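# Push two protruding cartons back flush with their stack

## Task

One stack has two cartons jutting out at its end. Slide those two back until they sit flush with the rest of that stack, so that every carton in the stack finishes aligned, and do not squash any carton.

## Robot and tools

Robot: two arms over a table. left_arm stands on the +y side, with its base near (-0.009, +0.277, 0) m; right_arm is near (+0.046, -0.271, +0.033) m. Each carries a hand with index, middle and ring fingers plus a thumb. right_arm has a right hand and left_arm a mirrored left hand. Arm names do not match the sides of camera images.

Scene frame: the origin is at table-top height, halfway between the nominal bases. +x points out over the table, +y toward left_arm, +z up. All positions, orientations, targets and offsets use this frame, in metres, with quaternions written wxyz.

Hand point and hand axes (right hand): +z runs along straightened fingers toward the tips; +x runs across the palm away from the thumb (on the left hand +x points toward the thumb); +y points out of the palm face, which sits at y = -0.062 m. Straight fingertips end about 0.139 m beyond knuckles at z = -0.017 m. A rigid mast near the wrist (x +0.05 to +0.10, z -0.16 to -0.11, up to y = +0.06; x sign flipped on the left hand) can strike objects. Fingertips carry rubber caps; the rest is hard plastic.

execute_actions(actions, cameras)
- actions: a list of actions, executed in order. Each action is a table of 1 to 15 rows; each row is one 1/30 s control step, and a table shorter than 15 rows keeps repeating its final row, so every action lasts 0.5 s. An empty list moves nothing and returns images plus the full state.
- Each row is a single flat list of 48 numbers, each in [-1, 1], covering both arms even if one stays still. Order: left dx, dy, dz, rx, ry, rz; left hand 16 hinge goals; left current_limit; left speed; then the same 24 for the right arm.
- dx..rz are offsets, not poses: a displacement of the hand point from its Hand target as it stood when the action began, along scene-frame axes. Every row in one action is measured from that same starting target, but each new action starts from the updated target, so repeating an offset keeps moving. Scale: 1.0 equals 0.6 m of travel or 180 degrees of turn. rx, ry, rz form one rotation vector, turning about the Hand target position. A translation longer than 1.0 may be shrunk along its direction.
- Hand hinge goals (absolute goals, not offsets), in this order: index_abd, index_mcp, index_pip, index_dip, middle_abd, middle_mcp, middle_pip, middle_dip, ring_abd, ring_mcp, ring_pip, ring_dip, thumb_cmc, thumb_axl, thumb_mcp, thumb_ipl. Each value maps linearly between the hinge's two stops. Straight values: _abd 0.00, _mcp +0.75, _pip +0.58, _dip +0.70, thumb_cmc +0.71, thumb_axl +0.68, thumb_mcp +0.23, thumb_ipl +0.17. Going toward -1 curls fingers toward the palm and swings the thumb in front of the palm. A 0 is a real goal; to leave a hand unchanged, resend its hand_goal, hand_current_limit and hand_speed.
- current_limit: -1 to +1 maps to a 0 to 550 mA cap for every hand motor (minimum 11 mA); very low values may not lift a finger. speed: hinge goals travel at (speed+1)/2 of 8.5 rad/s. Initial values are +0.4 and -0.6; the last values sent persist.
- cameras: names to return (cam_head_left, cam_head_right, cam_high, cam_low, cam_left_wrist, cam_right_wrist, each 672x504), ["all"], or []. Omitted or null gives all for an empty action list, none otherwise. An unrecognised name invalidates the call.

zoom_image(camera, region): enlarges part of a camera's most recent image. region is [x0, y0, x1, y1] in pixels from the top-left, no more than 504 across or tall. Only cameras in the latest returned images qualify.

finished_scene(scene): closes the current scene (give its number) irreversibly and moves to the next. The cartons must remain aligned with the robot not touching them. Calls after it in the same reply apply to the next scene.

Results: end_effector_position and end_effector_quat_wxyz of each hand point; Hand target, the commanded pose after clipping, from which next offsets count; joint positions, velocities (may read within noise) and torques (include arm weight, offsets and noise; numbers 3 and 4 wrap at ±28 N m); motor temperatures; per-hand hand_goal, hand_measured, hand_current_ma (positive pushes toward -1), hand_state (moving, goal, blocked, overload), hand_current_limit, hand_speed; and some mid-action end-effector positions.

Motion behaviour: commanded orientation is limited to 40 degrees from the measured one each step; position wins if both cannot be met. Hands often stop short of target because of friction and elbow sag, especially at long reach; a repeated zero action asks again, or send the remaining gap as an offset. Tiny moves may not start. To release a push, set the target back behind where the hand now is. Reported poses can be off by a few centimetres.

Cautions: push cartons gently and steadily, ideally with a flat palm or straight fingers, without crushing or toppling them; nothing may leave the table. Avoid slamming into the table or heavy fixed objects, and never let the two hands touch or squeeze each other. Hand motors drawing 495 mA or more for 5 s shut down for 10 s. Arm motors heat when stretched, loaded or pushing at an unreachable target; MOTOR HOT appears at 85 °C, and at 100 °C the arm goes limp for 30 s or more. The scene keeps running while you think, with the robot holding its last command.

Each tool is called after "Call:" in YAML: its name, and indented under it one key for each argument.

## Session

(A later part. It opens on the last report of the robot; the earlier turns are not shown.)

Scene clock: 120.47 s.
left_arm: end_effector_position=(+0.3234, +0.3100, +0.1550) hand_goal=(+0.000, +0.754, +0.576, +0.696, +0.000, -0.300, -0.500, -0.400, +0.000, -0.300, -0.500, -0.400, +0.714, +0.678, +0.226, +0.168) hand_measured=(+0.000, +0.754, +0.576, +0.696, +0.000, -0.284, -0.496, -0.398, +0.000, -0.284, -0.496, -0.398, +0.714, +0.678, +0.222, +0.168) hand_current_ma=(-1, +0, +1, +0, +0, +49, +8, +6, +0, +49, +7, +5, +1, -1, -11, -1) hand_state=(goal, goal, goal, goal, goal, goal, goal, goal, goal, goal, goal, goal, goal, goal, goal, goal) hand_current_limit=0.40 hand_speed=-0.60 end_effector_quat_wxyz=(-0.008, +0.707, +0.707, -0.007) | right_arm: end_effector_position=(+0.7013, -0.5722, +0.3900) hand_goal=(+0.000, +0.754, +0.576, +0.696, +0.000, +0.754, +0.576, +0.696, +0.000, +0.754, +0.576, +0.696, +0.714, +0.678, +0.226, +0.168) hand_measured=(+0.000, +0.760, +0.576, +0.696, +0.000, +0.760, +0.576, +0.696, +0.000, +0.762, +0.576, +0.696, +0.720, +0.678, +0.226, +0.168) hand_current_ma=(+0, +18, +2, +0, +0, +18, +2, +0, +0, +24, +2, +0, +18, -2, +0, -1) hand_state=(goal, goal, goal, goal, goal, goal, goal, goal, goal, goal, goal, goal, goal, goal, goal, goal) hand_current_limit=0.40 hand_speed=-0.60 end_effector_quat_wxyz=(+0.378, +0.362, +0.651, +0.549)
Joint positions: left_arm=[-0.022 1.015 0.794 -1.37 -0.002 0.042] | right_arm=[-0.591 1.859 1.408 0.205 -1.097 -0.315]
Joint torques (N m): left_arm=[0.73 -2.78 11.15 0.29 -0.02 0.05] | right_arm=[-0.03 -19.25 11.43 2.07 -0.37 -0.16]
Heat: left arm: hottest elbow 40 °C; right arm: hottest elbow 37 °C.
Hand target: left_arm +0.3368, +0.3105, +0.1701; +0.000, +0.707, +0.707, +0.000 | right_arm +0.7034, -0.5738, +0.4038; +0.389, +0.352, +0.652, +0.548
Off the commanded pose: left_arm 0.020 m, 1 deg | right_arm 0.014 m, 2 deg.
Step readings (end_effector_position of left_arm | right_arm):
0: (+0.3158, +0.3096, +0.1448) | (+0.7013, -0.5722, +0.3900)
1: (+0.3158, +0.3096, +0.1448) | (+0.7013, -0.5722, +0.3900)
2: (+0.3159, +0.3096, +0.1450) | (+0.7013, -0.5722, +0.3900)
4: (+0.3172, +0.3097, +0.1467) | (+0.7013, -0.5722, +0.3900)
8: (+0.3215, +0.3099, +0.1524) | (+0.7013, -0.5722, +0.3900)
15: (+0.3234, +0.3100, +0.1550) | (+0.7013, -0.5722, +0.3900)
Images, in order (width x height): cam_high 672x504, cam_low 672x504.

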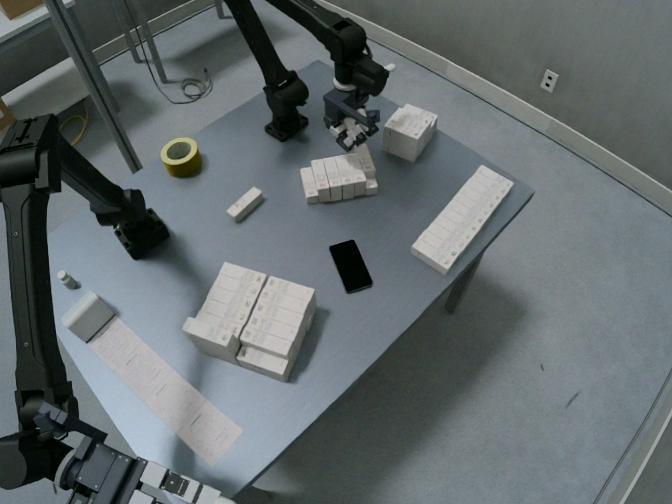

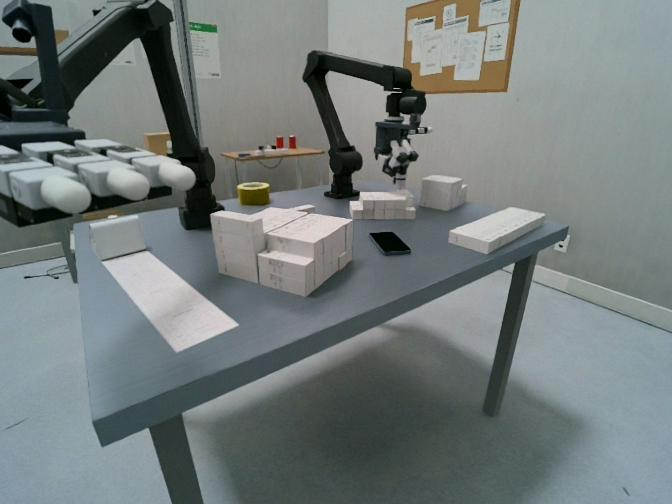

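Call:
execute_actions:
  actions:
    - [[0.0195,-0.0069,0.004,0,0,0,0,0.754,0.576,0.696,0,-0.3,-0.5,-0.4,0,-0.3,-0.5,-0.4,0.714,0.678,0.226,0.168,0.4,-0.6,0,0,0,0,0,0,0,0.754,0.576,0.696,0,0.754,0.576,0.696,0,0.754,0.576,0.696,0.714,0.678,0.226,0.168,0.4,-0.6]]
  cameras: ["cam_high","cam_low"]

Call:
zoom_image:
  camera: "cam_high"
  region: [310, 130, 400, 200]

Call:
zoom_image:
  camera: "cam_low"
  region: [360, 160, 430, 230]

Scene clock: 123.07 s.
left_arm: end_effector_position=(+0.3326, +0.3089, +0.1561) hand_goal=(+0.000, +0.754, +0.576, +0.696, +0.000, -0.300, -0.500, -0.400, +0.000, -0.300, -0.500, -0.400, +0.714, +0.678, +0.226, +0.168) hand_measured=(+0.000, +0.754, +0.576, +0.696, +0.000, -0.284, -0.496, -0.398, +0.000, -0.284, -0.496, -0.398, +0.714, +0.678, +0.222, +0.168) hand_current_ma=(+0, +0, +1, +0, +0, +49, +8, +6, +0, +49, +7, +5, +1, -1, -11, -1) hand_state=(goal, goal, goal, goal, goal, goal, goal, goal, goal, goal, goal, goal, goal, goal, goal, goal) hand_current_limit=0.40 hand_speed=-0.60 end_effector_quat_wxyz=(-0.010, +0.706, +0.708, -0.009) | right_arm: end_effector_position=(+0.7013, -0.5722, +0.3900) hand_goal=(+0.000, +0.754, +0.576, +0.696, +0.000, +0.754, +0.576, +0.696, +0.000, +0.754, +0.576, +0.696, +0.714, +0.678, +0.226, +0.168) hand_measured=(+0.000, +0.760, +0.576, +0.696, +0.000, +0.760, +0.576, +0.696, +0.000, +0.762, +0.576, +0.696, +0.720, +0.678, +0.226, +0.168) hand_current_ma=(+0, +18, +2, +0, +0, +18, +2, +0, +0, +24, +2, +0, +18, -2, +0, -1) hand_state=(goal, goal, goal, goal, goal, goal, goal, goal, goal, goal, goal, goal, goal, goal, goal, goal) hand_current_limit=0.40 hand_speed=-0.60 end_effector_quat_wxyz=(+0.378, +0.362, +0.651, +0.549)
Joint positions: left_arm=[-0.028 1.048 0.819 -1.37 -0.002 0.034] | right_arm=[-0.591 1.859 1.408 0.205 -1.097 -0.315]
Joint torques (N m): left_arm=[-0.15 -3.31 11.32 0.44 -0.01 0] | right_arm=[-0.09 -19.25 11.43 2.09 -0.36 -0.16]
Heat: left arm: hottest elbow 40 °C; right arm: hottest elbow 37 °C.
Hand target: left_arm +0.3486, +0.3063, +0.1726; +0.000, +0.707, +0.707, +0.000 | right_arm +0.7034, -0.5738, +0.4038; +0.389, +0.352, +0.652, +0.548
Off the commanded pose: left_arm 0.023 m, 2 deg | right_arm 0.014 m, 2 deg.
Step readings (end_effector_position of left_arm | right_arm):
0: (+0.3234, +0.3100, +0.1550) | (+0.7013, -0.5722, +0.3900)
1: (+0.3234, +0.3100, +0.1550) | (+0.7013, -0.5722, +0.3900)
2: (+0.3237, +0.3100, +0.1549) | (+0.7013, -0.5722, +0.3900)
4: (+0.3258, +0.3100, +0.1554) | (+0.7013, -0.5722, +0.3900)
8: (+0.3315, +0.3092, +0.1564) | (+0.7013, -0.5722, +0.3900)
15: (+0.3327, +0.3089, +0.1561) | (+0.7013, -0.5722, +0.3900)
Images, in order (width x height): cam_high 672x504, cam_low 672x504.

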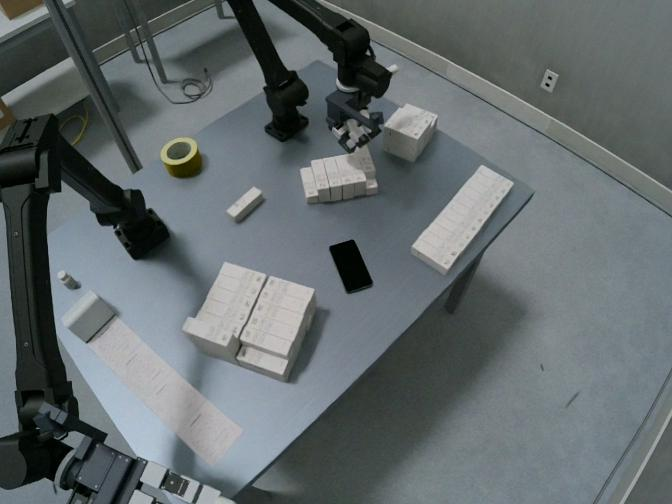

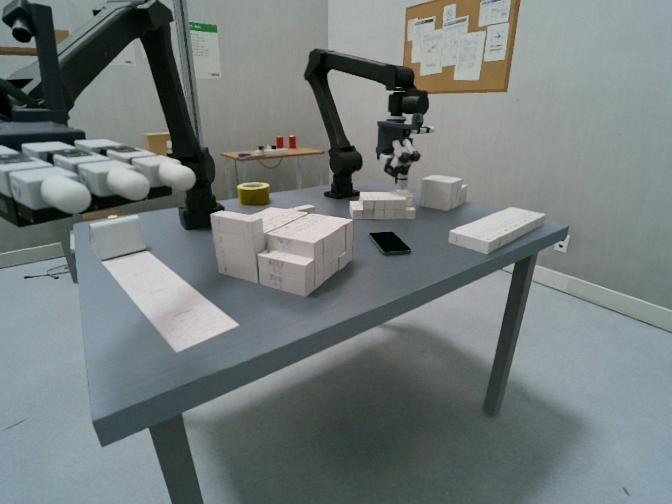

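Scaled by 5.600 from the camera's 672x504 image, which has a finer 960x720 frame.

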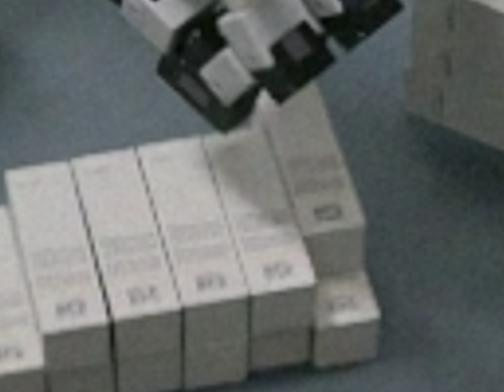

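Scaled by 7.200 from the camera's 672x504 image, which has a finer 960x720 frame.

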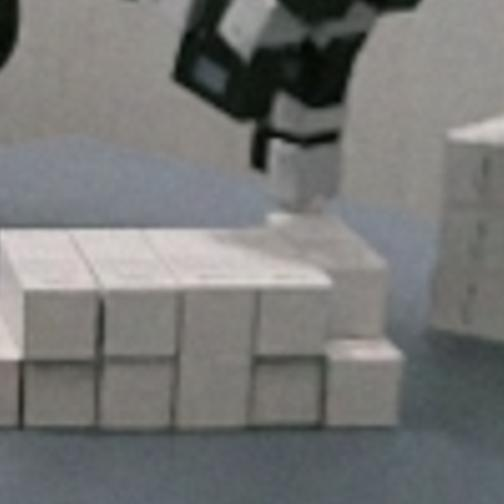

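Call:
execute_actions:
  actions:
    - [[0.0157,-0.0125,0.004,0,0,0,0,0.754,0.576,0.696,0,-0.3,-0.5,-0.4,0,-0.3,-0.5,-0.4,0.714,0.678,0.226,0.168,0.4,-0.6,0,0,0,0,0,0,0,0.754,0.576,0.696,0,0.754,0.576,0.696,0,0.754,0.576,0.696,0.714,0.678,0.226,0.168,0.4,-0.6]]
  cameras: ["cam_high","cam_low"]

Call:
zoom_image:
  camera: "cam_high"
  region: [310, 130, 400, 200]

Call:
zoom_image:
  camera: "cam_low"
  region: [360, 160, 430, 230]

Scene clock: 125.43 s.
left_arm: end_effector_position=(+0.3414, +0.3015, +0.1586) hand_goal=(+0.000, +0.754, +0.576, +0.696, +0.000, -0.300, -0.500, -0.400, +0.000, -0.300, -0.500, -0.400, +0.714, +0.678, +0.226, +0.168) hand_measured=(+0.000, +0.754, +0.576, +0.696, +0.000, -0.284, -0.496, -0.398, +0.000, -0.284, -0.496, -0.398, +0.714, +0.678, +0.222, +0.168) hand_current_ma=(+0, +0, +1, +0, +0, +49, +8, +6, +0, +49, +7, +5, +1, -1, -11, -1) hand_state=(goal, goal, goal, goal, goal, goal, goal, goal, goal, goal, goal, goal, goal, goal, goal, goal) hand_current_limit=0.40 hand_speed=-0.60 end_effector_quat_wxyz=(-0.011, +0.707, +0.707, -0.010) | right_arm: end_effector_position=(+0.7013, -0.5722, +0.3900) hand_goal=(+0.000, +0.754, +0.576, +0.696, +0.000, +0.754, +0.576, +0.696, +0.000, +0.754, +0.576, +0.696, +0.714, +0.678, +0.226, +0.168) hand_measured=(+0.000, +0.760, +0.576, +0.696, +0.000, +0.760, +0.576, +0.696, +0.000, +0.762, +0.576, +0.696, +0.720, +0.678, +0.226, +0.168) hand_current_ma=(+0, +18, +2, +0, +0, +18, +2, +0, +0, +24, +2, +0, +18, -2, +0, -1) hand_state=(goal, goal, goal, goal, goal, goal, goal, goal, goal, goal, goal, goal, goal, goal, goal, goal) hand_current_limit=0.40 hand_speed=-0.60 end_effector_quat_wxyz=(+0.378, +0.362, +0.651, +0.549)
Joint positions: left_arm=[-0.057 1.072 0.842 -1.37 -0.002 0.008] | right_arm=[-0.591 1.859 1.408 0.205 -1.097 -0.315]
Joint torques (N m): left_arm=[-0.03 -3.72 11.34 0.5 -0.01 0] | right_arm=[-0.09 -19.14 11.41 2.06 -0.37 -0.16]
Heat: left arm: hottest elbow 40 °C; right arm: hottest elbow 37 °C.
Hand target: left_arm +0.3580, +0.2988, +0.1749; +0.000, +0.707, +0.707, +0.000 | right_arm +0.7034, -0.5738, +0.4038; +0.389, +0.352, +0.652, +0.548
Off the commanded pose: left_arm 0.024 m, 2 deg | right_arm 0.014 m, 2 deg.
Step readings (end_effector_position of left_arm | right_arm):
0: (+0.3326, +0.3089, +0.1561) | (+0.7013, -0.5722, +0.3900)
1: (+0.3326, +0.3090, +0.1561) | (+0.7013, -0.5722, +0.3900)
2: (+0.3329, +0.3086, +0.1562) | (+0.7013, -0.5722, +0.3900)
4: (+0.3349, +0.3066, +0.1569) | (+0.7013, -0.5722, +0.3900)
8: (+0.3402, +0.3016, +0.1584) | (+0.7013, -0.5722, +0.3900)
15: (+0.3414, +0.3014, +0.1585) | (+0.7013, -0.5722, +0.3900)
Images, in order (width x height): cam_high 672x504, cam_low 672x504.

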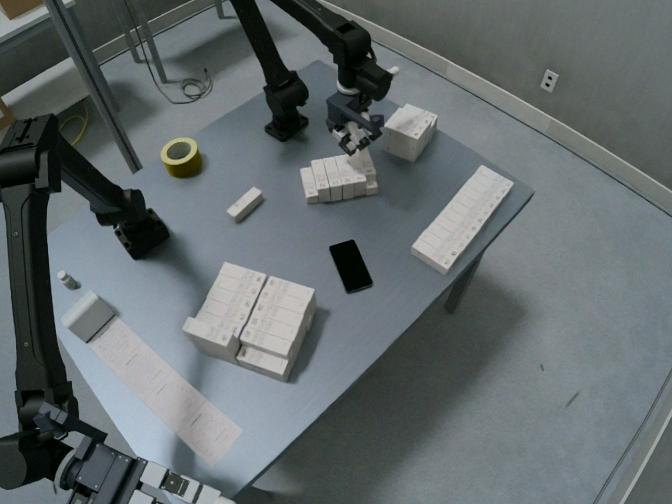

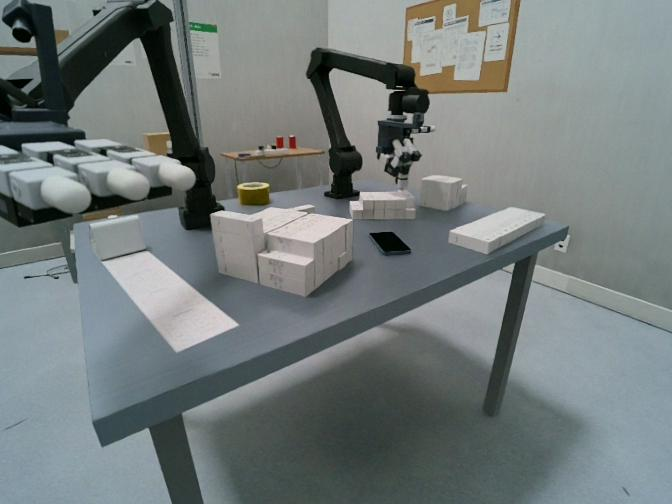

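Scaled by 5.600 from the camera's 672x504 image, which has a finer 960x720 frame.

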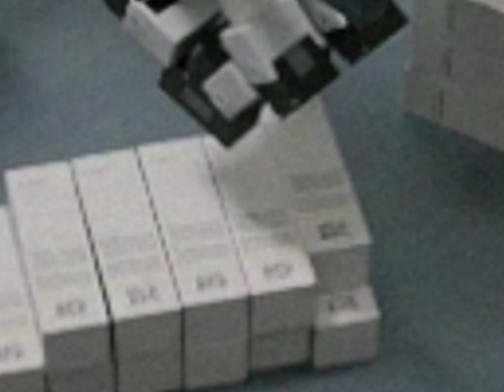

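Scaled by 7.200 from the camera's 672x504 image, which has a finer 960x720 frame.

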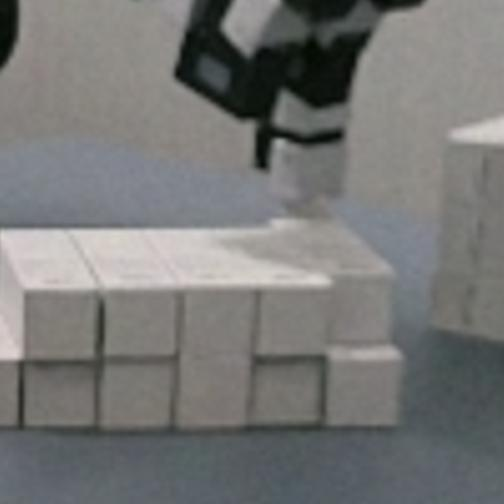

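Call:
execute_actions:
  actions:
    - [[0.0167,-0.0111,0.003,0,0,0,0,0.754,0.576,0.696,0,-0.3,-0.5,-0.4,0,-0.3,-0.5,-0.4,0.714,0.678,0.226,0.168,0.4,-0.6,0,0,0,0,0,0,0,0.754,0.576,0.696,0,0.754,0.576,0.696,0,0.754,0.576,0.696,0.714,0.678,0.226,0.168,0.4,-0.6]]
  cameras: ["cam_high","cam_low","cam_left_wrist"]

Call:
zoom_image:
  camera: "cam_high"
  region: [330, 140, 385, 200]

Call:
zoom_image:
  camera: "cam_low"
  region: [370, 180, 430, 225]

Scene clock: 129.47 s.
left_arm: end_effector_position=(+0.3505, +0.2953, +0.1604) hand_goal=(+0.000, +0.754, +0.576, +0.696, +0.000, -0.300, -0.500, -0.400, +0.000, -0.300, -0.500, -0.400, +0.714, +0.678, +0.226, +0.168) hand_measured=(+0.000, +0.754, +0.576, +0.696, +0.000, -0.284, -0.496, -0.398, +0.000, -0.284, -0.496, -0.398, +0.714, +0.678, +0.222, +0.168) hand_current_ma=(+0, +0, +1, +0, +0, +49, +8, +6, +0, +49, +7, +5, +1, -1, -11, -1) hand_state=(goal, goal, goal, goal, goal, goal, goal, goal, goal, goal, goal, goal, goal, goal, goal, goal) hand_current_limit=0.40 hand_speed=-0.60 end_effector_quat_wxyz=(-0.012, +0.707, +0.707, -0.011) | right_arm: end_effector_position=(+0.7013, -0.5722, +0.3900) hand_goal=(+0.000, +0.754, +0.576, +0.696, +0.000, +0.754, +0.576, +0.696, +0.000, +0.754, +0.576, +0.696, +0.714, +0.678, +0.226, +0.168) hand_measured=(+0.000, +0.760, +0.576, +0.696, +0.000, +0.760, +0.576, +0.696, +0.000, +0.762, +0.576, +0.696, +0.720, +0.678, +0.226, +0.168) hand_current_ma=(+0, +18, +2, +0, +0, +18, +2, +0, +0, +24, +2, +0, +18, -2, +0, -1) hand_state=(goal, goal, goal, goal, goal, goal, goal, goal, goal, goal, goal, goal, goal, goal, goal, goal) hand_current_limit=0.40 hand_speed=-0.60 end_effector_quat_wxyz=(+0.378, +0.362, +0.651, +0.549)
Joint positions: left_arm=[-0.08 1.1 0.867 -1.37 -0.002 -0.016] | right_arm=[-0.591 1.859 1.408 0.205 -1.097 -0.315]
Joint torques (N m): left_arm=[-0.03 -4.19 11.33 0.61 -0.01 -0.02] | right_arm=[-0.03 -19.25 11.44 2.06 -0.37 -0.17]
Heat: left arm: hottest elbow 40 °C; right arm: hottest elbow 37 °C.
Hand target: left_arm +0.3681, +0.2921, +0.1768; +0.000, +0.707, +0.707, +0.000 | right_arm +0.7034, -0.5738, +0.4038; +0.389, +0.352, +0.652, +0.548
Off the commanded pose: left_arm 0.024 m, 2 deg | right_arm 0.014 m, 2 deg.
Step readings (end_effector_position of left_arm | right_arm):
0: (+0.3413, +0.3015, +0.1586) | (+0.7013, -0.5722, +0.3900)
1: (+0.3415, +0.3014, +0.1587) | (+0.7013, -0.5722, +0.3900)
2: (+0.3417, +0.3013, +0.1587) | (+0.7013, -0.5722, +0.3900)
4: (+0.3439, +0.2998, +0.1594) | (+0.7013, -0.5722, +0.3900)
8: (+0.3493, +0.2956, +0.1606) | (+0.7013, -0.5722, +0.3900)
15: (+0.3505, +0.2952, +0.1604) | (+0.7013, -0.5722, +0.3900)
Images, in order (width x height): cam_high 672x504, cam_low 672x504, cam_left_wrist 672x504.

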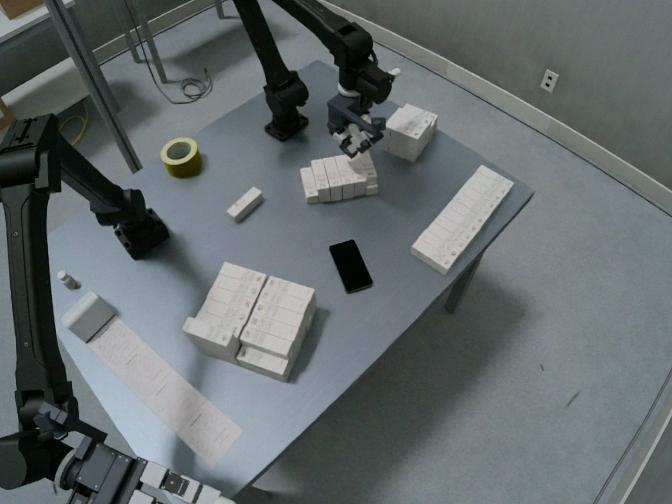

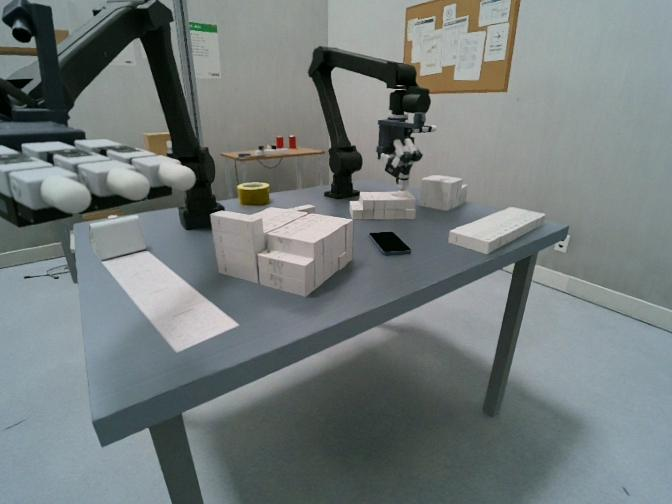

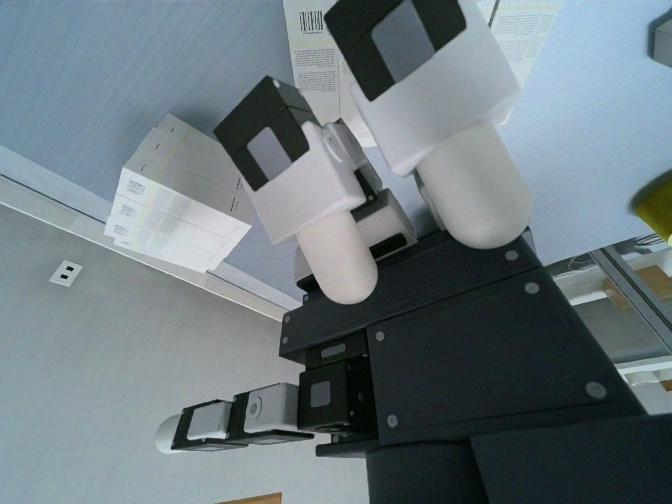

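Scaled by 8.400 from the camera's 672x504 image, which has a finer 960x720 frame.

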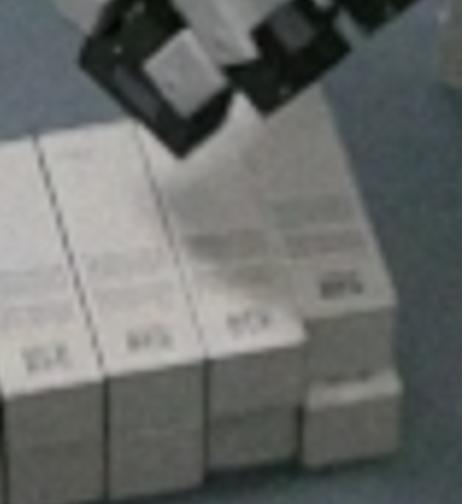

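Scaled by 8.400 from the camera's 672x504 image, which has a finer 960x720 frame.

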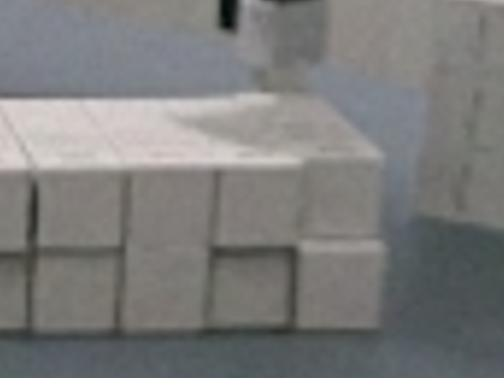

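Call:
execute_actions:
  actions:
    - [[0.0083,-0.0055,0.001,0,0,0,0,0.754,0.576,0.696,0,-0.3,-0.5,-0.4,0,-0.3,-0.5,-0.4,0.714,0.678,0.226,0.168,0.4,-0.6,0,0,0,0,0,0,0,0.754,0.576,0.696,0,0.754,0.576,0.696,0,0.754,0.576,0.696,0.714,0.678,0.226,0.168,0.4,-0.6]]
  cameras: ["cam_high","cam_low"]

Call:
zoom_image:
  camera: "cam_high"
  region: [330, 140, 385, 200]

Call:
zoom_image:
  camera: "cam_low"
  region: [370, 180, 430, 225]

Scene clock: 132.87 s.
left_arm: end_effector_position=(+0.3548, +0.2926, +0.1612) hand_goal=(+0.000, +0.754, +0.576, +0.696, +0.000, -0.300, -0.500, -0.400, +0.000, -0.300, -0.500, -0.400, +0.714, +0.678, +0.226, +0.168) hand_measured=(+0.000, +0.754, +0.576, +0.696, +0.000, -0.284, -0.496, -0.398, +0.000, -0.284, -0.496, -0.398, +0.714, +0.678, +0.222, +0.168) hand_current_ma=(+0, +0, +1, +0, +0, +49, +8, +6, +0, +49, +7, +5, +1, -1, -11, -1) hand_state=(goal, goal, goal, goal, goal, goal, goal, goal, goal, goal, goal, goal, goal, goal, goal, goal) hand_current_limit=0.40 hand_speed=-0.60 end_effector_quat_wxyz=(-0.013, +0.706, +0.708, -0.011) | right_arm: end_effector_position=(+0.7013, -0.5722, +0.3900) hand_goal=(+0.000, +0.754, +0.576, +0.696, +0.000, +0.754, +0.576, +0.696, +0.000, +0.754, +0.576, +0.696, +0.714, +0.678, +0.226, +0.168) hand_measured=(+0.000, +0.760, +0.576, +0.696, +0.000, +0.760, +0.576, +0.696, +0.000, +0.762, +0.576, +0.696, +0.720, +0.678, +0.226, +0.168) hand_current_ma=(+0, +18, +2, +0, +0, +18, +2, +0, +0, +24, +2, +0, +18, -2, +0, -1) hand_state=(goal, goal, goal, goal, goal, goal, goal, goal, goal, goal, goal, goal, goal, goal, goal, goal) hand_current_limit=0.40 hand_speed=-0.60 end_effector_quat_wxyz=(+0.378, +0.362, +0.651, +0.549)
Joint positions: left_arm=[-0.089 1.114 0.879 -1.37 -0.002 -0.027] | right_arm=[-0.591 1.859 1.408 0.205 -1.097 -0.315]
Joint torques (N m): left_arm=[-0.09 -4.31 11.33 0.68 -0.02 -0.05] | right_arm=[-0.09 -19.19 11.44 2.07 -0.37 -0.16]
Heat: left arm: hottest elbow 41 °C; right arm: hottest elbow 37 °C.
Hand target: left_arm +0.3730, +0.2888, +0.1773; +0.000, +0.707, +0.707, +0.000 | right_arm +0.7034, -0.5738, +0.4038; +0.389, +0.352, +0.652, +0.548
Off the commanded pose: left_arm 0.025 m, 2 deg | right_arm 0.014 m, 2 deg.
Step readings (end_effector_position of left_arm | right_arm):
0: (+0.3505, +0.2953, +0.1604) | (+0.7013, -0.5722, +0.3900)
1: (+0.3505, +0.2953, +0.1604) | (+0.7013, -0.5722, +0.3900)
2: (+0.3506, +0.2953, +0.1605) | (+0.7013, -0.5722, +0.3900)
4: (+0.3516, +0.2947, +0.1608) | (+0.7013, -0.5722, +0.3900)
8: (+0.3542, +0.2927, +0.1613) | (+0.7013, -0.5722, +0.3900)
15: (+0.3548, +0.2926, +0.1612) | (+0.7013, -0.5722, +0.3900)
Images, in order (width x height): cam_high 672x504, cam_low 672x504.

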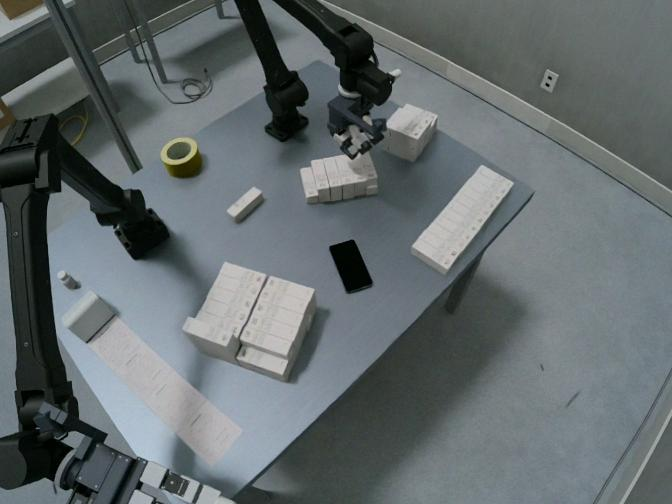

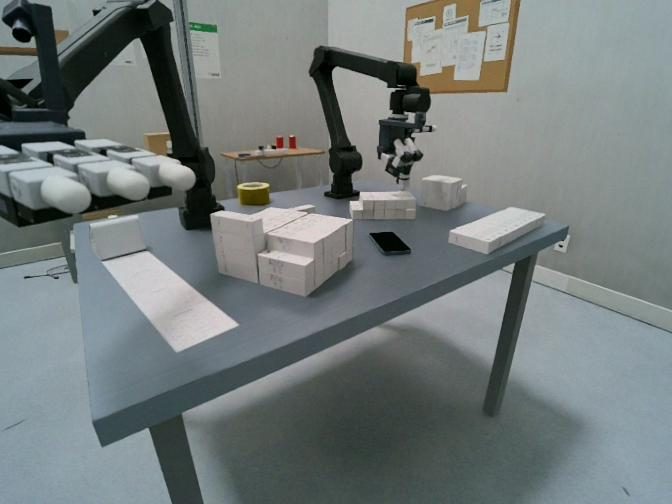

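Scaled by 8.400 from the camera's 672x504 image, which has a finer 960x720 frame.

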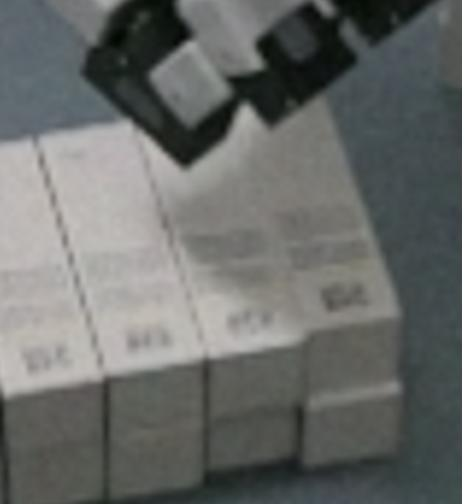

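Scaled by 8.400 from the camera's 672x504 image, which has a finer 960x720 frame.

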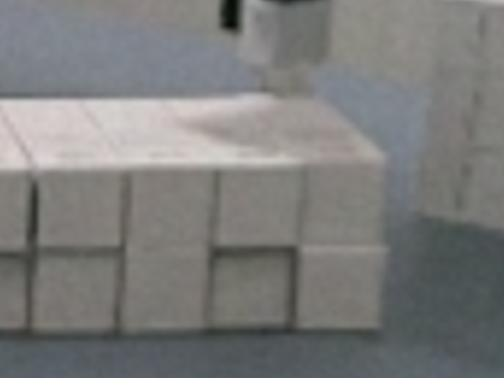

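Call:
execute_actions:
  actions:
    - [[0.0025,-0.0017,0,0,0,0,0,0.754,0.576,0.696,0,-0.3,-0.5,-0.4,0,-0.3,-0.5,-0.4,0.714,0.678,0.226,0.168,0.4,-0.6,0,0,0,0,0,0,0,0.754,0.576,0.696,0,0.754,0.576,0.696,0,0.754,0.576,0.696,0.714,0.678,0.226,0.168,0.4,-0.6]]
  cameras: ["cam_high","cam_low"]

Call:
zoom_image:
  camera: "cam_high"
  region: [330, 140, 385, 200]

Call:
zoom_image:
  camera: "cam_low"
  region: [370, 180, 430, 225]

Scene clock: 135.57 s.
left_arm: end_effector_position=(+0.3560, +0.2918, +0.1613) hand_goal=(+0.000, +0.754, +0.576, +0.696, +0.000, -0.300, -0.500, -0.400, +0.000, -0.300, -0.500, -0.400, +0.714, +0.678, +0.226, +0.168) hand_measured=(+0.000, +0.754, +0.576, +0.696, +0.000, -0.284, -0.496, -0.398, +0.000, -0.284, -0.496, -0.398, +0.714, +0.678, +0.222, +0.168) hand_current_ma=(+0, +0, +1, +0, +0, +49, +8, +6, +0, +49, +7, +5, +1, -1, -11, -1) hand_state=(goal, goal, goal, goal, goal, goal, goal, goal, goal, goal, goal, goal, goal, goal, goal, goal) hand_current_limit=0.40 hand_speed=-0.60 end_effector_quat_wxyz=(-0.013, +0.706, +0.708, -0.011) | right_arm: end_effector_position=(+0.7013, -0.5722, +0.3900) hand_goal=(+0.000, +0.754, +0.576, +0.696, +0.000, +0.754, +0.576, +0.696, +0.000, +0.754, +0.576, +0.696, +0.714, +0.678, +0.226, +0.168) hand_measured=(+0.000, +0.760, +0.576, +0.696, +0.000, +0.760, +0.576, +0.696, +0.000, +0.762, +0.576, +0.696, +0.720, +0.678, +0.226, +0.168) hand_current_ma=(+0, +18, +2, +0, +0, +18, +2, +0, +0, +24, +2, +0, +18, -2, +0, -1) hand_state=(goal, goal, goal, goal, goal, goal, goal, goal, goal, goal, goal, goal, goal, goal, goal, goal) hand_current_limit=0.40 hand_speed=-0.60 end_effector_quat_wxyz=(+0.378, +0.362, +0.651, +0.549)
Joint positions: left_arm=[-0.092 1.117 0.882 -1.37 -0.002 -0.03] | right_arm=[-0.591 1.859 1.408 0.205 -1.097 -0.315]
Joint torques (N m): left_arm=[-0.09 -4.42 11.33 0.72 -0.02 -0.03] | right_arm=[-0.03 -19.19 11.41 2.06 -0.37 -0.17]
Heat: left arm: hottest elbow 41 °C; right arm: hottest elbow 37 °C.
Hand target: left_arm +0.3745, +0.2877, +0.1774; +0.000, +0.707, +0.707, +0.000 | right_arm +0.7034, -0.5738, +0.4038; +0.389, +0.352, +0.652, +0.548
Off the commanded pose: left_arm 0.025 m, 2 deg | right_arm 0.014 m, 2 deg.
Step readings (end_effector_position of left_arm | right_arm):
0: (+0.3548, +0.2927, +0.1612) | (+0.7013, -0.5722, +0.3900)
1: (+0.3548, +0.2927, +0.1612) | (+0.7013, -0.5722, +0.3900)
2: (+0.3548, +0.2927, +0.1612) | (+0.7013, -0.5722, +0.3900)
4: (+0.3548, +0.2924, +0.1611) | (+0.7013, -0.5722, +0.3900)
8: (+0.3557, +0.2920, +0.1613) | (+0.7013, -0.5722, +0.3900)
15: (+0.3560, +0.2918, +0.1613) | (+0.7013, -0.5722, +0.3900)
Images, in order (width x height): cam_high 672x504, cam_low 672x504.

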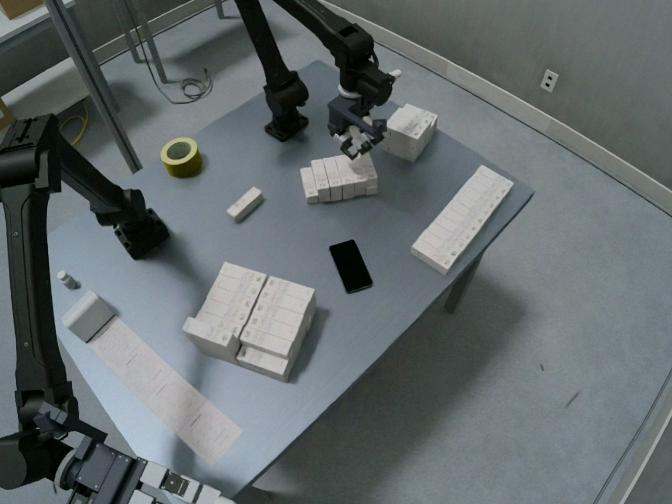

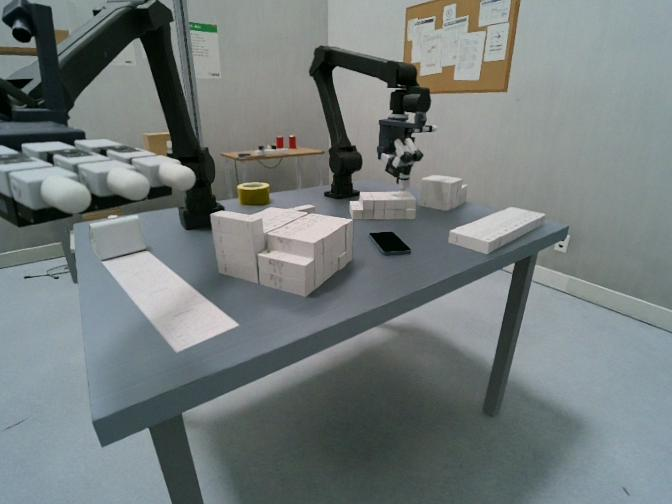

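Scaled by 8.400 from the camera's 672x504 image, which has a finer 960x720 frame.

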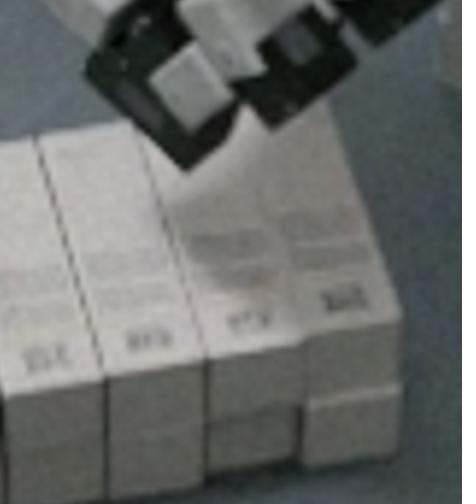

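Scaled by 8.400 from the camera's 672x504 image, which has a finer 960x720 frame.

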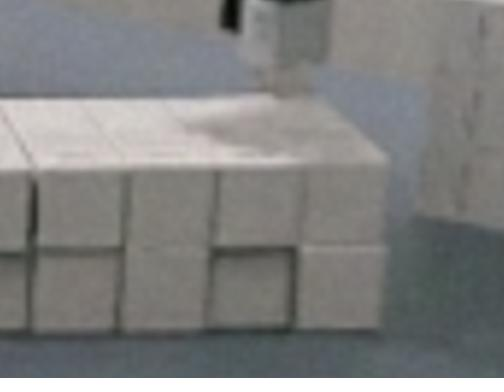

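Call:
execute_actions:
  actions:
    - [[-0.05,0.0265,0,0,0,0,0,0.754,0.576,0.696,0,-0.3,-0.5,-0.4,0,-0.3,-0.5,-0.4,0.714,0.678,0.226,0.168,0.4,-0.6,0,0,0,0,0,0,0,0.754,0.576,0.696,0,0.754,0.576,0.696,0,0.754,0.576,0.696,0.714,0.678,0.226,0.168,0.4,-0.6]]
    - [[-0.05,0.0265,0.03,0,0,0,0,0.754,0.576,0.696,0,-0.3,-0.5,-0.4,0,-0.3,-0.5,-0.4,0.714,0.678,0.226,0.168,0.4,-0.6,0,0,0,0,0,0,0,0.754,0.576,0.696,0,0.754,0.576,0.696,0,0.754,0.576,0.696,0.714,0.678,0.226,0.168,0.4,-0.6]]
    - [[-0.06,0.08,0.08,0,0,0,0,0.754,0.576,0.696,0,-0.3,-0.5,-0.4,0,-0.3,-0.5,-0.4,0.714,0.678,0.226,0.168,0.4,-0.6,0,0,0,0,0,0,0,0.754,0.576,0.696,0,0.754,0.576,0.696,0,0.754,0.576,0.696,0.714,0.678,0.226,0.168,0.4,-0.6]]
    - [[-0.06,0.1,0.05,0,0,0,0,0.754,0.576,0.696,0,-0.3,-0.5,-0.4,0,-0.3,-0.5,-0.4,0.714,0.678,0.226,0.168,0.4,-0.6,0,0,0,0,0,0,0,0.754,0.576,0.696,0,0.754,0.576,0.696,0,0.754,0.576,0.696,0.714,0.678,0.226,0.168,0.4,-0.6]]
  cameras: ["cam_high","cam_low","cam_head_left","cam_head_right"]

Call:
zoom_image:
  camera: "cam_high"
  region: [298, 140, 383, 210]

Call:
zoom_image:
  camera: "cam_low"
  region: [345, 180, 425, 225]

Call:
zoom_image:
  camera: "cam_head_left"
  region: [200, 235, 290, 320]

Call:
zoom_image:
  camera: "cam_head_right"
  region: [200, 235, 290, 320]

Scene clock: 144.10 s.
left_arm: end_effector_position=(+0.2366, +0.4217, +0.2541) hand_goal=(+0.000, +0.754, +0.576, +0.696, +0.000, -0.300, -0.500, -0.400, +0.000, -0.300, -0.500, -0.400, +0.714, +0.678, +0.226, +0.168) hand_measured=(+0.000, +0.752, +0.576, +0.696, +0.000, -0.284, -0.496, -0.398, +0.000, -0.284, -0.496, -0.398, +0.714, +0.678, +0.222, +0.168) hand_current_ma=(+0, -3, +1, +0, +0, +49, +8, +6, +0, +49, +7, +5, -1, -1, -11, -1) hand_state=(goal, goal, goal, goal, goal, goal, goal, goal, goal, goal, goal, goal, goal, goal, goal, goal) hand_current_limit=0.40 hand_speed=-0.60 end_effector_quat_wxyz=(+0.000, +0.706, +0.708, +0.010) | right_arm: end_effector_position=(+0.7013, -0.5722, +0.3900) hand_goal=(+0.000, +0.754, +0.576, +0.696, +0.000, +0.754, +0.576, +0.696, +0.000, +0.754, +0.576, +0.696, +0.714, +0.678, +0.226, +0.168) hand_measured=(+0.000, +0.760, +0.576, +0.696, +0.000, +0.760, +0.576, +0.696, +0.000, +0.762, +0.576, +0.696, +0.720, +0.678, +0.226, +0.168) hand_current_ma=(+0, +18, +2, +0, +0, +18, +2, +0, +0, +24, +2, +0, +18, -2, +0, -1) hand_state=(goal, goal, goal, goal, goal, goal, goal, goal, goal, goal, goal, goal, goal, goal, goal, goal) hand_current_limit=0.40 hand_speed=-0.60 end_effector_quat_wxyz=(+0.378, +0.362, +0.651, +0.549)
Joint positions: left_arm=[0.586 0.833 0.948 -1.666 -0.003 0.649] | right_arm=[-0.591 1.859 1.408 0.205 -1.097 -0.315]
Joint torques (N m): left_arm=[1.32 -0.32 11.48 0.34 0.16 0.09] | right_arm=[-0.09 -19.14 11.43 2.06 -0.37 -0.16]
Heat: left arm: hottest elbow 41 °C; right arm: hottest elbow 37 °C.
Hand target: left_arm +0.2424, +0.4276, +0.2732; +0.000, +0.707, +0.707, -0.001 | right_arm +0.7034, -0.5738, +0.4038; +0.389, +0.352, +0.652, +0.548
Off the commanded pose: left_arm 0.021 m, 1 deg | right_arm 0.014 m, 2 deg.
joint sent to its limit (left arm) — joint 4 (wrist pitch), lower limit. The joint targets are off in orientation, not in position.
Step readings (end_effector_position of left_arm | right_arm):
0: (+0.3560, +0.2918, +0.1613) | (+0.7013, -0.5722, +0.3900)
1: (+0.3560, +0.2918, +0.1613) | (+0.7013, -0.5722, +0.3900)
2: (+0.3560, +0.2919, +0.1613) | (+0.7013, -0.5722, +0.3900)
4: (+0.3556, +0.2931, +0.1627) | (+0.7013, -0.5722, +0.3900)
8: (+0.3526, +0.2993, +0.1723) | (+0.7013, -0.5722, +0.3900)
15: (+0.3492, +0.3022, +0.1796) | (+0.7013, -0.5722, +0.3900)
16: (+0.3487, +0.3023, +0.1790) | (+0.7013, -0.5722, +0.3900)
17: (+0.3470, +0.3026, +0.1787) | (+0.7013, -0.5722, +0.3900)
19: (+0.3389, +0.3065, +0.1787) | (+0.7013, -0.5722, +0.3900)
23: (+0.3232, +0.3161, +0.1871) | (+0.7013, -0.5722, +0.3900)
30: (+0.3169, +0.3186, +0.1950) | (+0.7013, -0.5722, +0.3900)
31: (+0.3165, +0.3185, +0.1948) | (+0.7013, -0.5722, +0.3900)
32: (+0.3135, +0.3198, +0.1943) | (+0.7013, -0.5722, +0.3900)
34: (+0.3010, +0.3316, +0.1946) | (+0.7013, -0.5722, +0.3900)
38: (+0.2755, +0.3586, +0.2057) | (+0.7013, -0.5722, +0.3900)
45: (+0.2703, +0.3662, +0.2238) | (+0.7013, -0.5722, +0.3900)
46: (+0.2702, +0.3662, +0.2242) | (+0.7013, -0.5722, +0.3900)
47: (+0.2687, +0.3677, +0.2244) | (+0.7013, -0.5722, +0.3900)
49: (+0.2593, +0.3836, +0.2264) | (+0.7013, -0.5722, +0.3900)
53: (+0.2384, +0.4173, +0.2389) | (+0.7013, -0.5722, +0.3900)
60: (+0.2357, +0.4258, +0.2539) | (+0.7013, -0.5722, +0.3900)
Images, in order (width x height): cam_head_left 672x504, cam_head_right 672x504, cam_high 672x504, cam_low 672x504.

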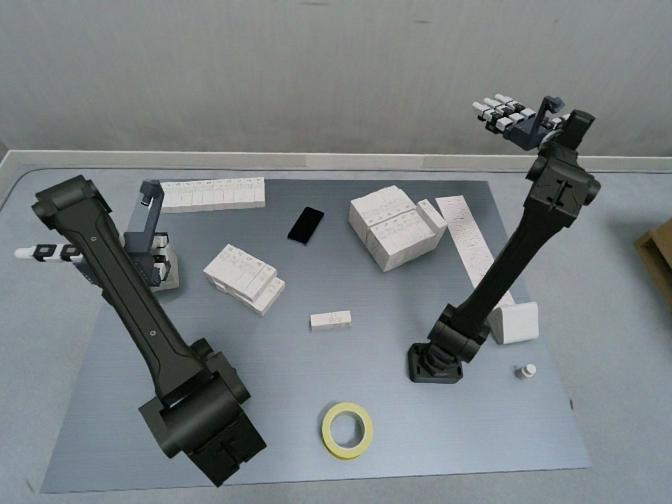

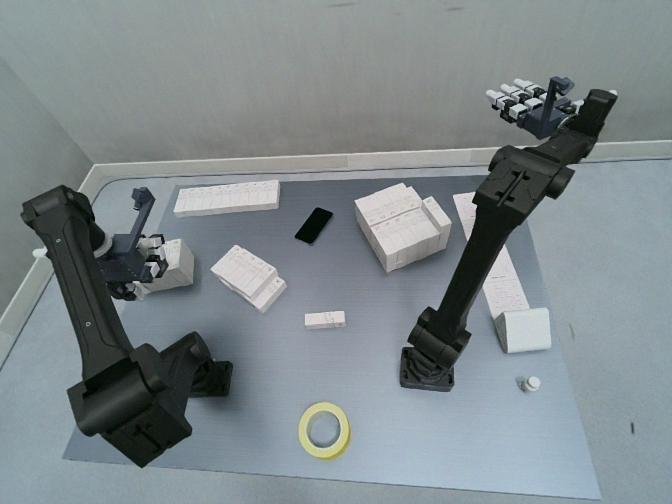

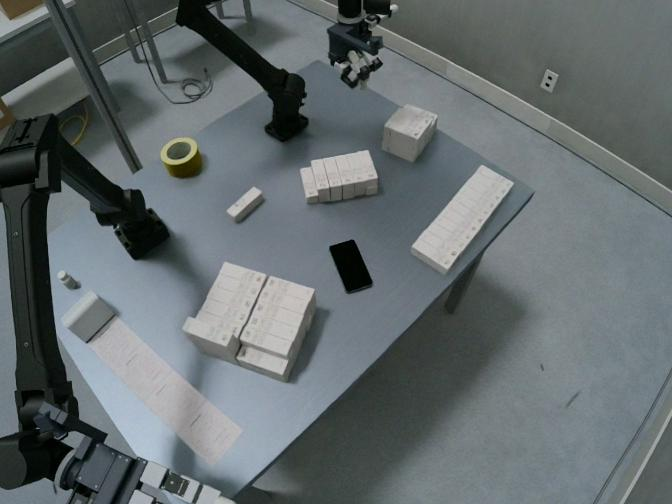

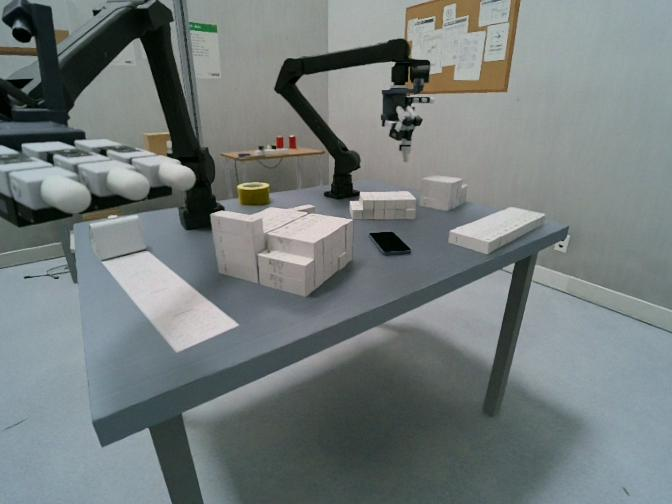

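Scaled by 5.929 from the camera's 672x504 image, which has a finer 960x720 frame.

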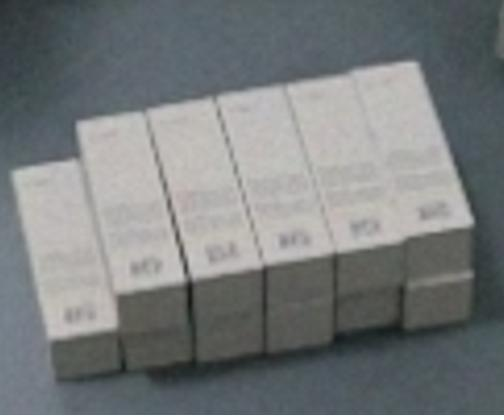

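Scaled by 6.300 from the camera's 672x504 image, which has a finer 960x720 frame.

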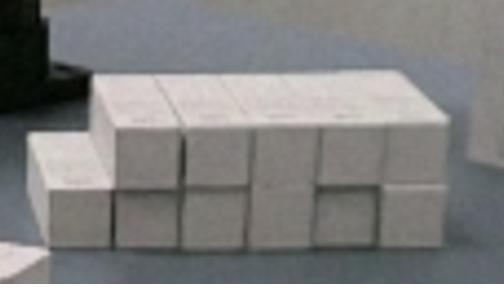

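Scaled by 5.600 from the camera's 672x504 image, which has a finer 960x720 frame.

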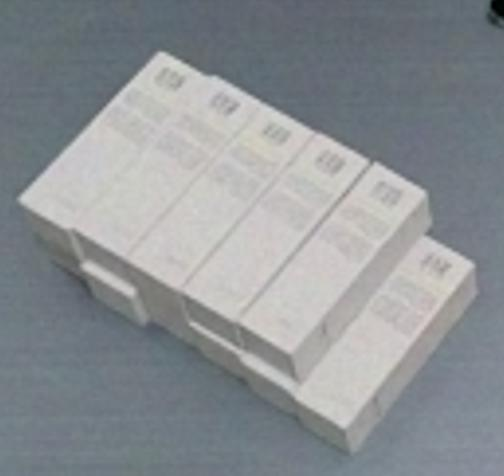

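Scaled by 5.600 from the camera's 672x504 image, which has a finer 960x720 frame.

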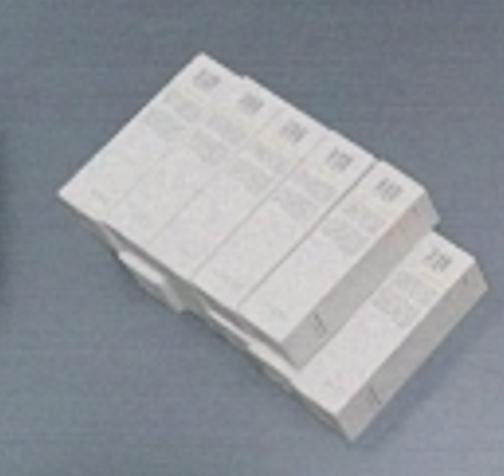

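Call:
zoom_image:
  camera: "cam_high"
  region: [300, 170, 345, 205]

Call:
zoom_image:
  camera: "cam_high"
  region: [338, 165, 383, 200]

Call:
zoom_image:
  camera: "cam_high"
  region: [300, 145, 345, 180]

Call:
zoom_image:
  camera: "cam_high"
  region: [335, 140, 380, 175]

Call:
zoom_image:
  camera: "cam_head_left"
  region: [200, 260, 260, 320]

Call:
zoom_image:
  camera: "cam_head_left"
  region: [225, 240, 285, 300]

Scaled by 11.200 from the camera's 672x504 image, which has a finer 960x720 frame.

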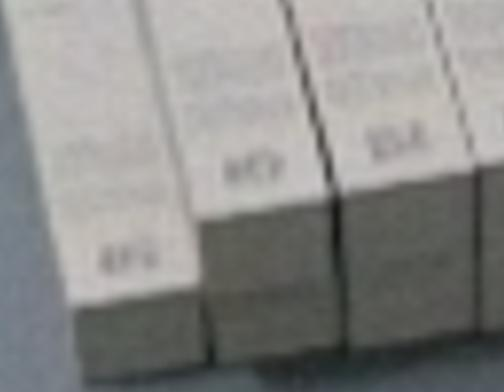

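Scaled by 11.200 from the camera's 672x504 image, which has a finer 960x720 frame.

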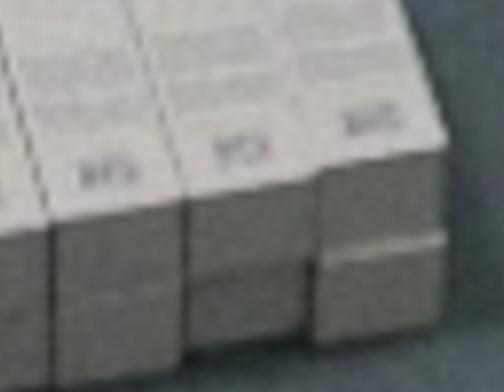

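Scaled by 11.200 from the camera's 672x504 image, which has a finer 960x720 frame.

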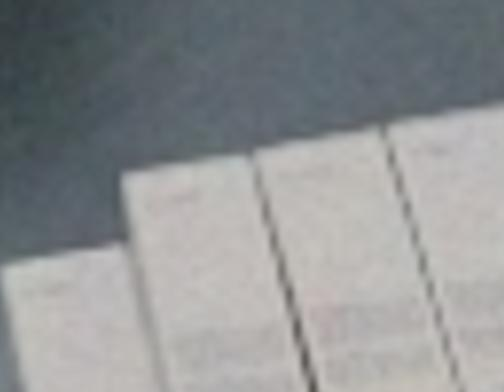

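Scaled by 11.200 from the camera's 672x504 image, which has a finer 960x720 frame.

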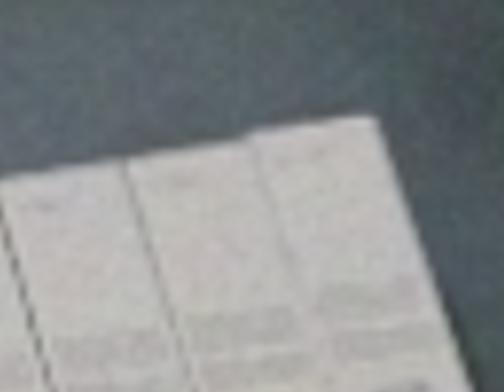

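Scaled by 8.400 from the camera's 672x504 image, which has a finer 960x720 frame.

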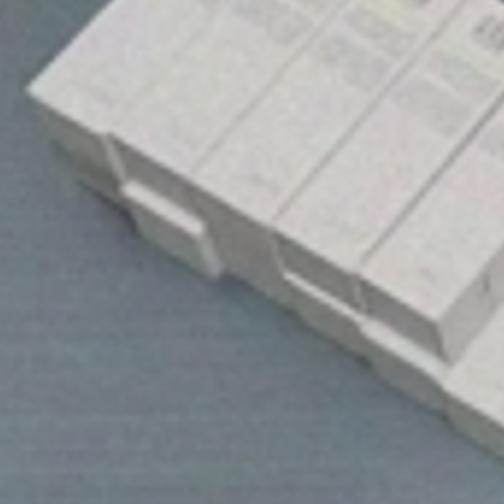

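Scaled by 8.400 from the camera's 672x504 image, which has a finer 960x720 frame.

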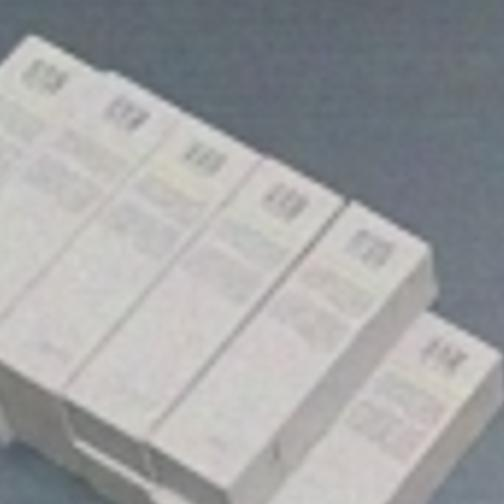

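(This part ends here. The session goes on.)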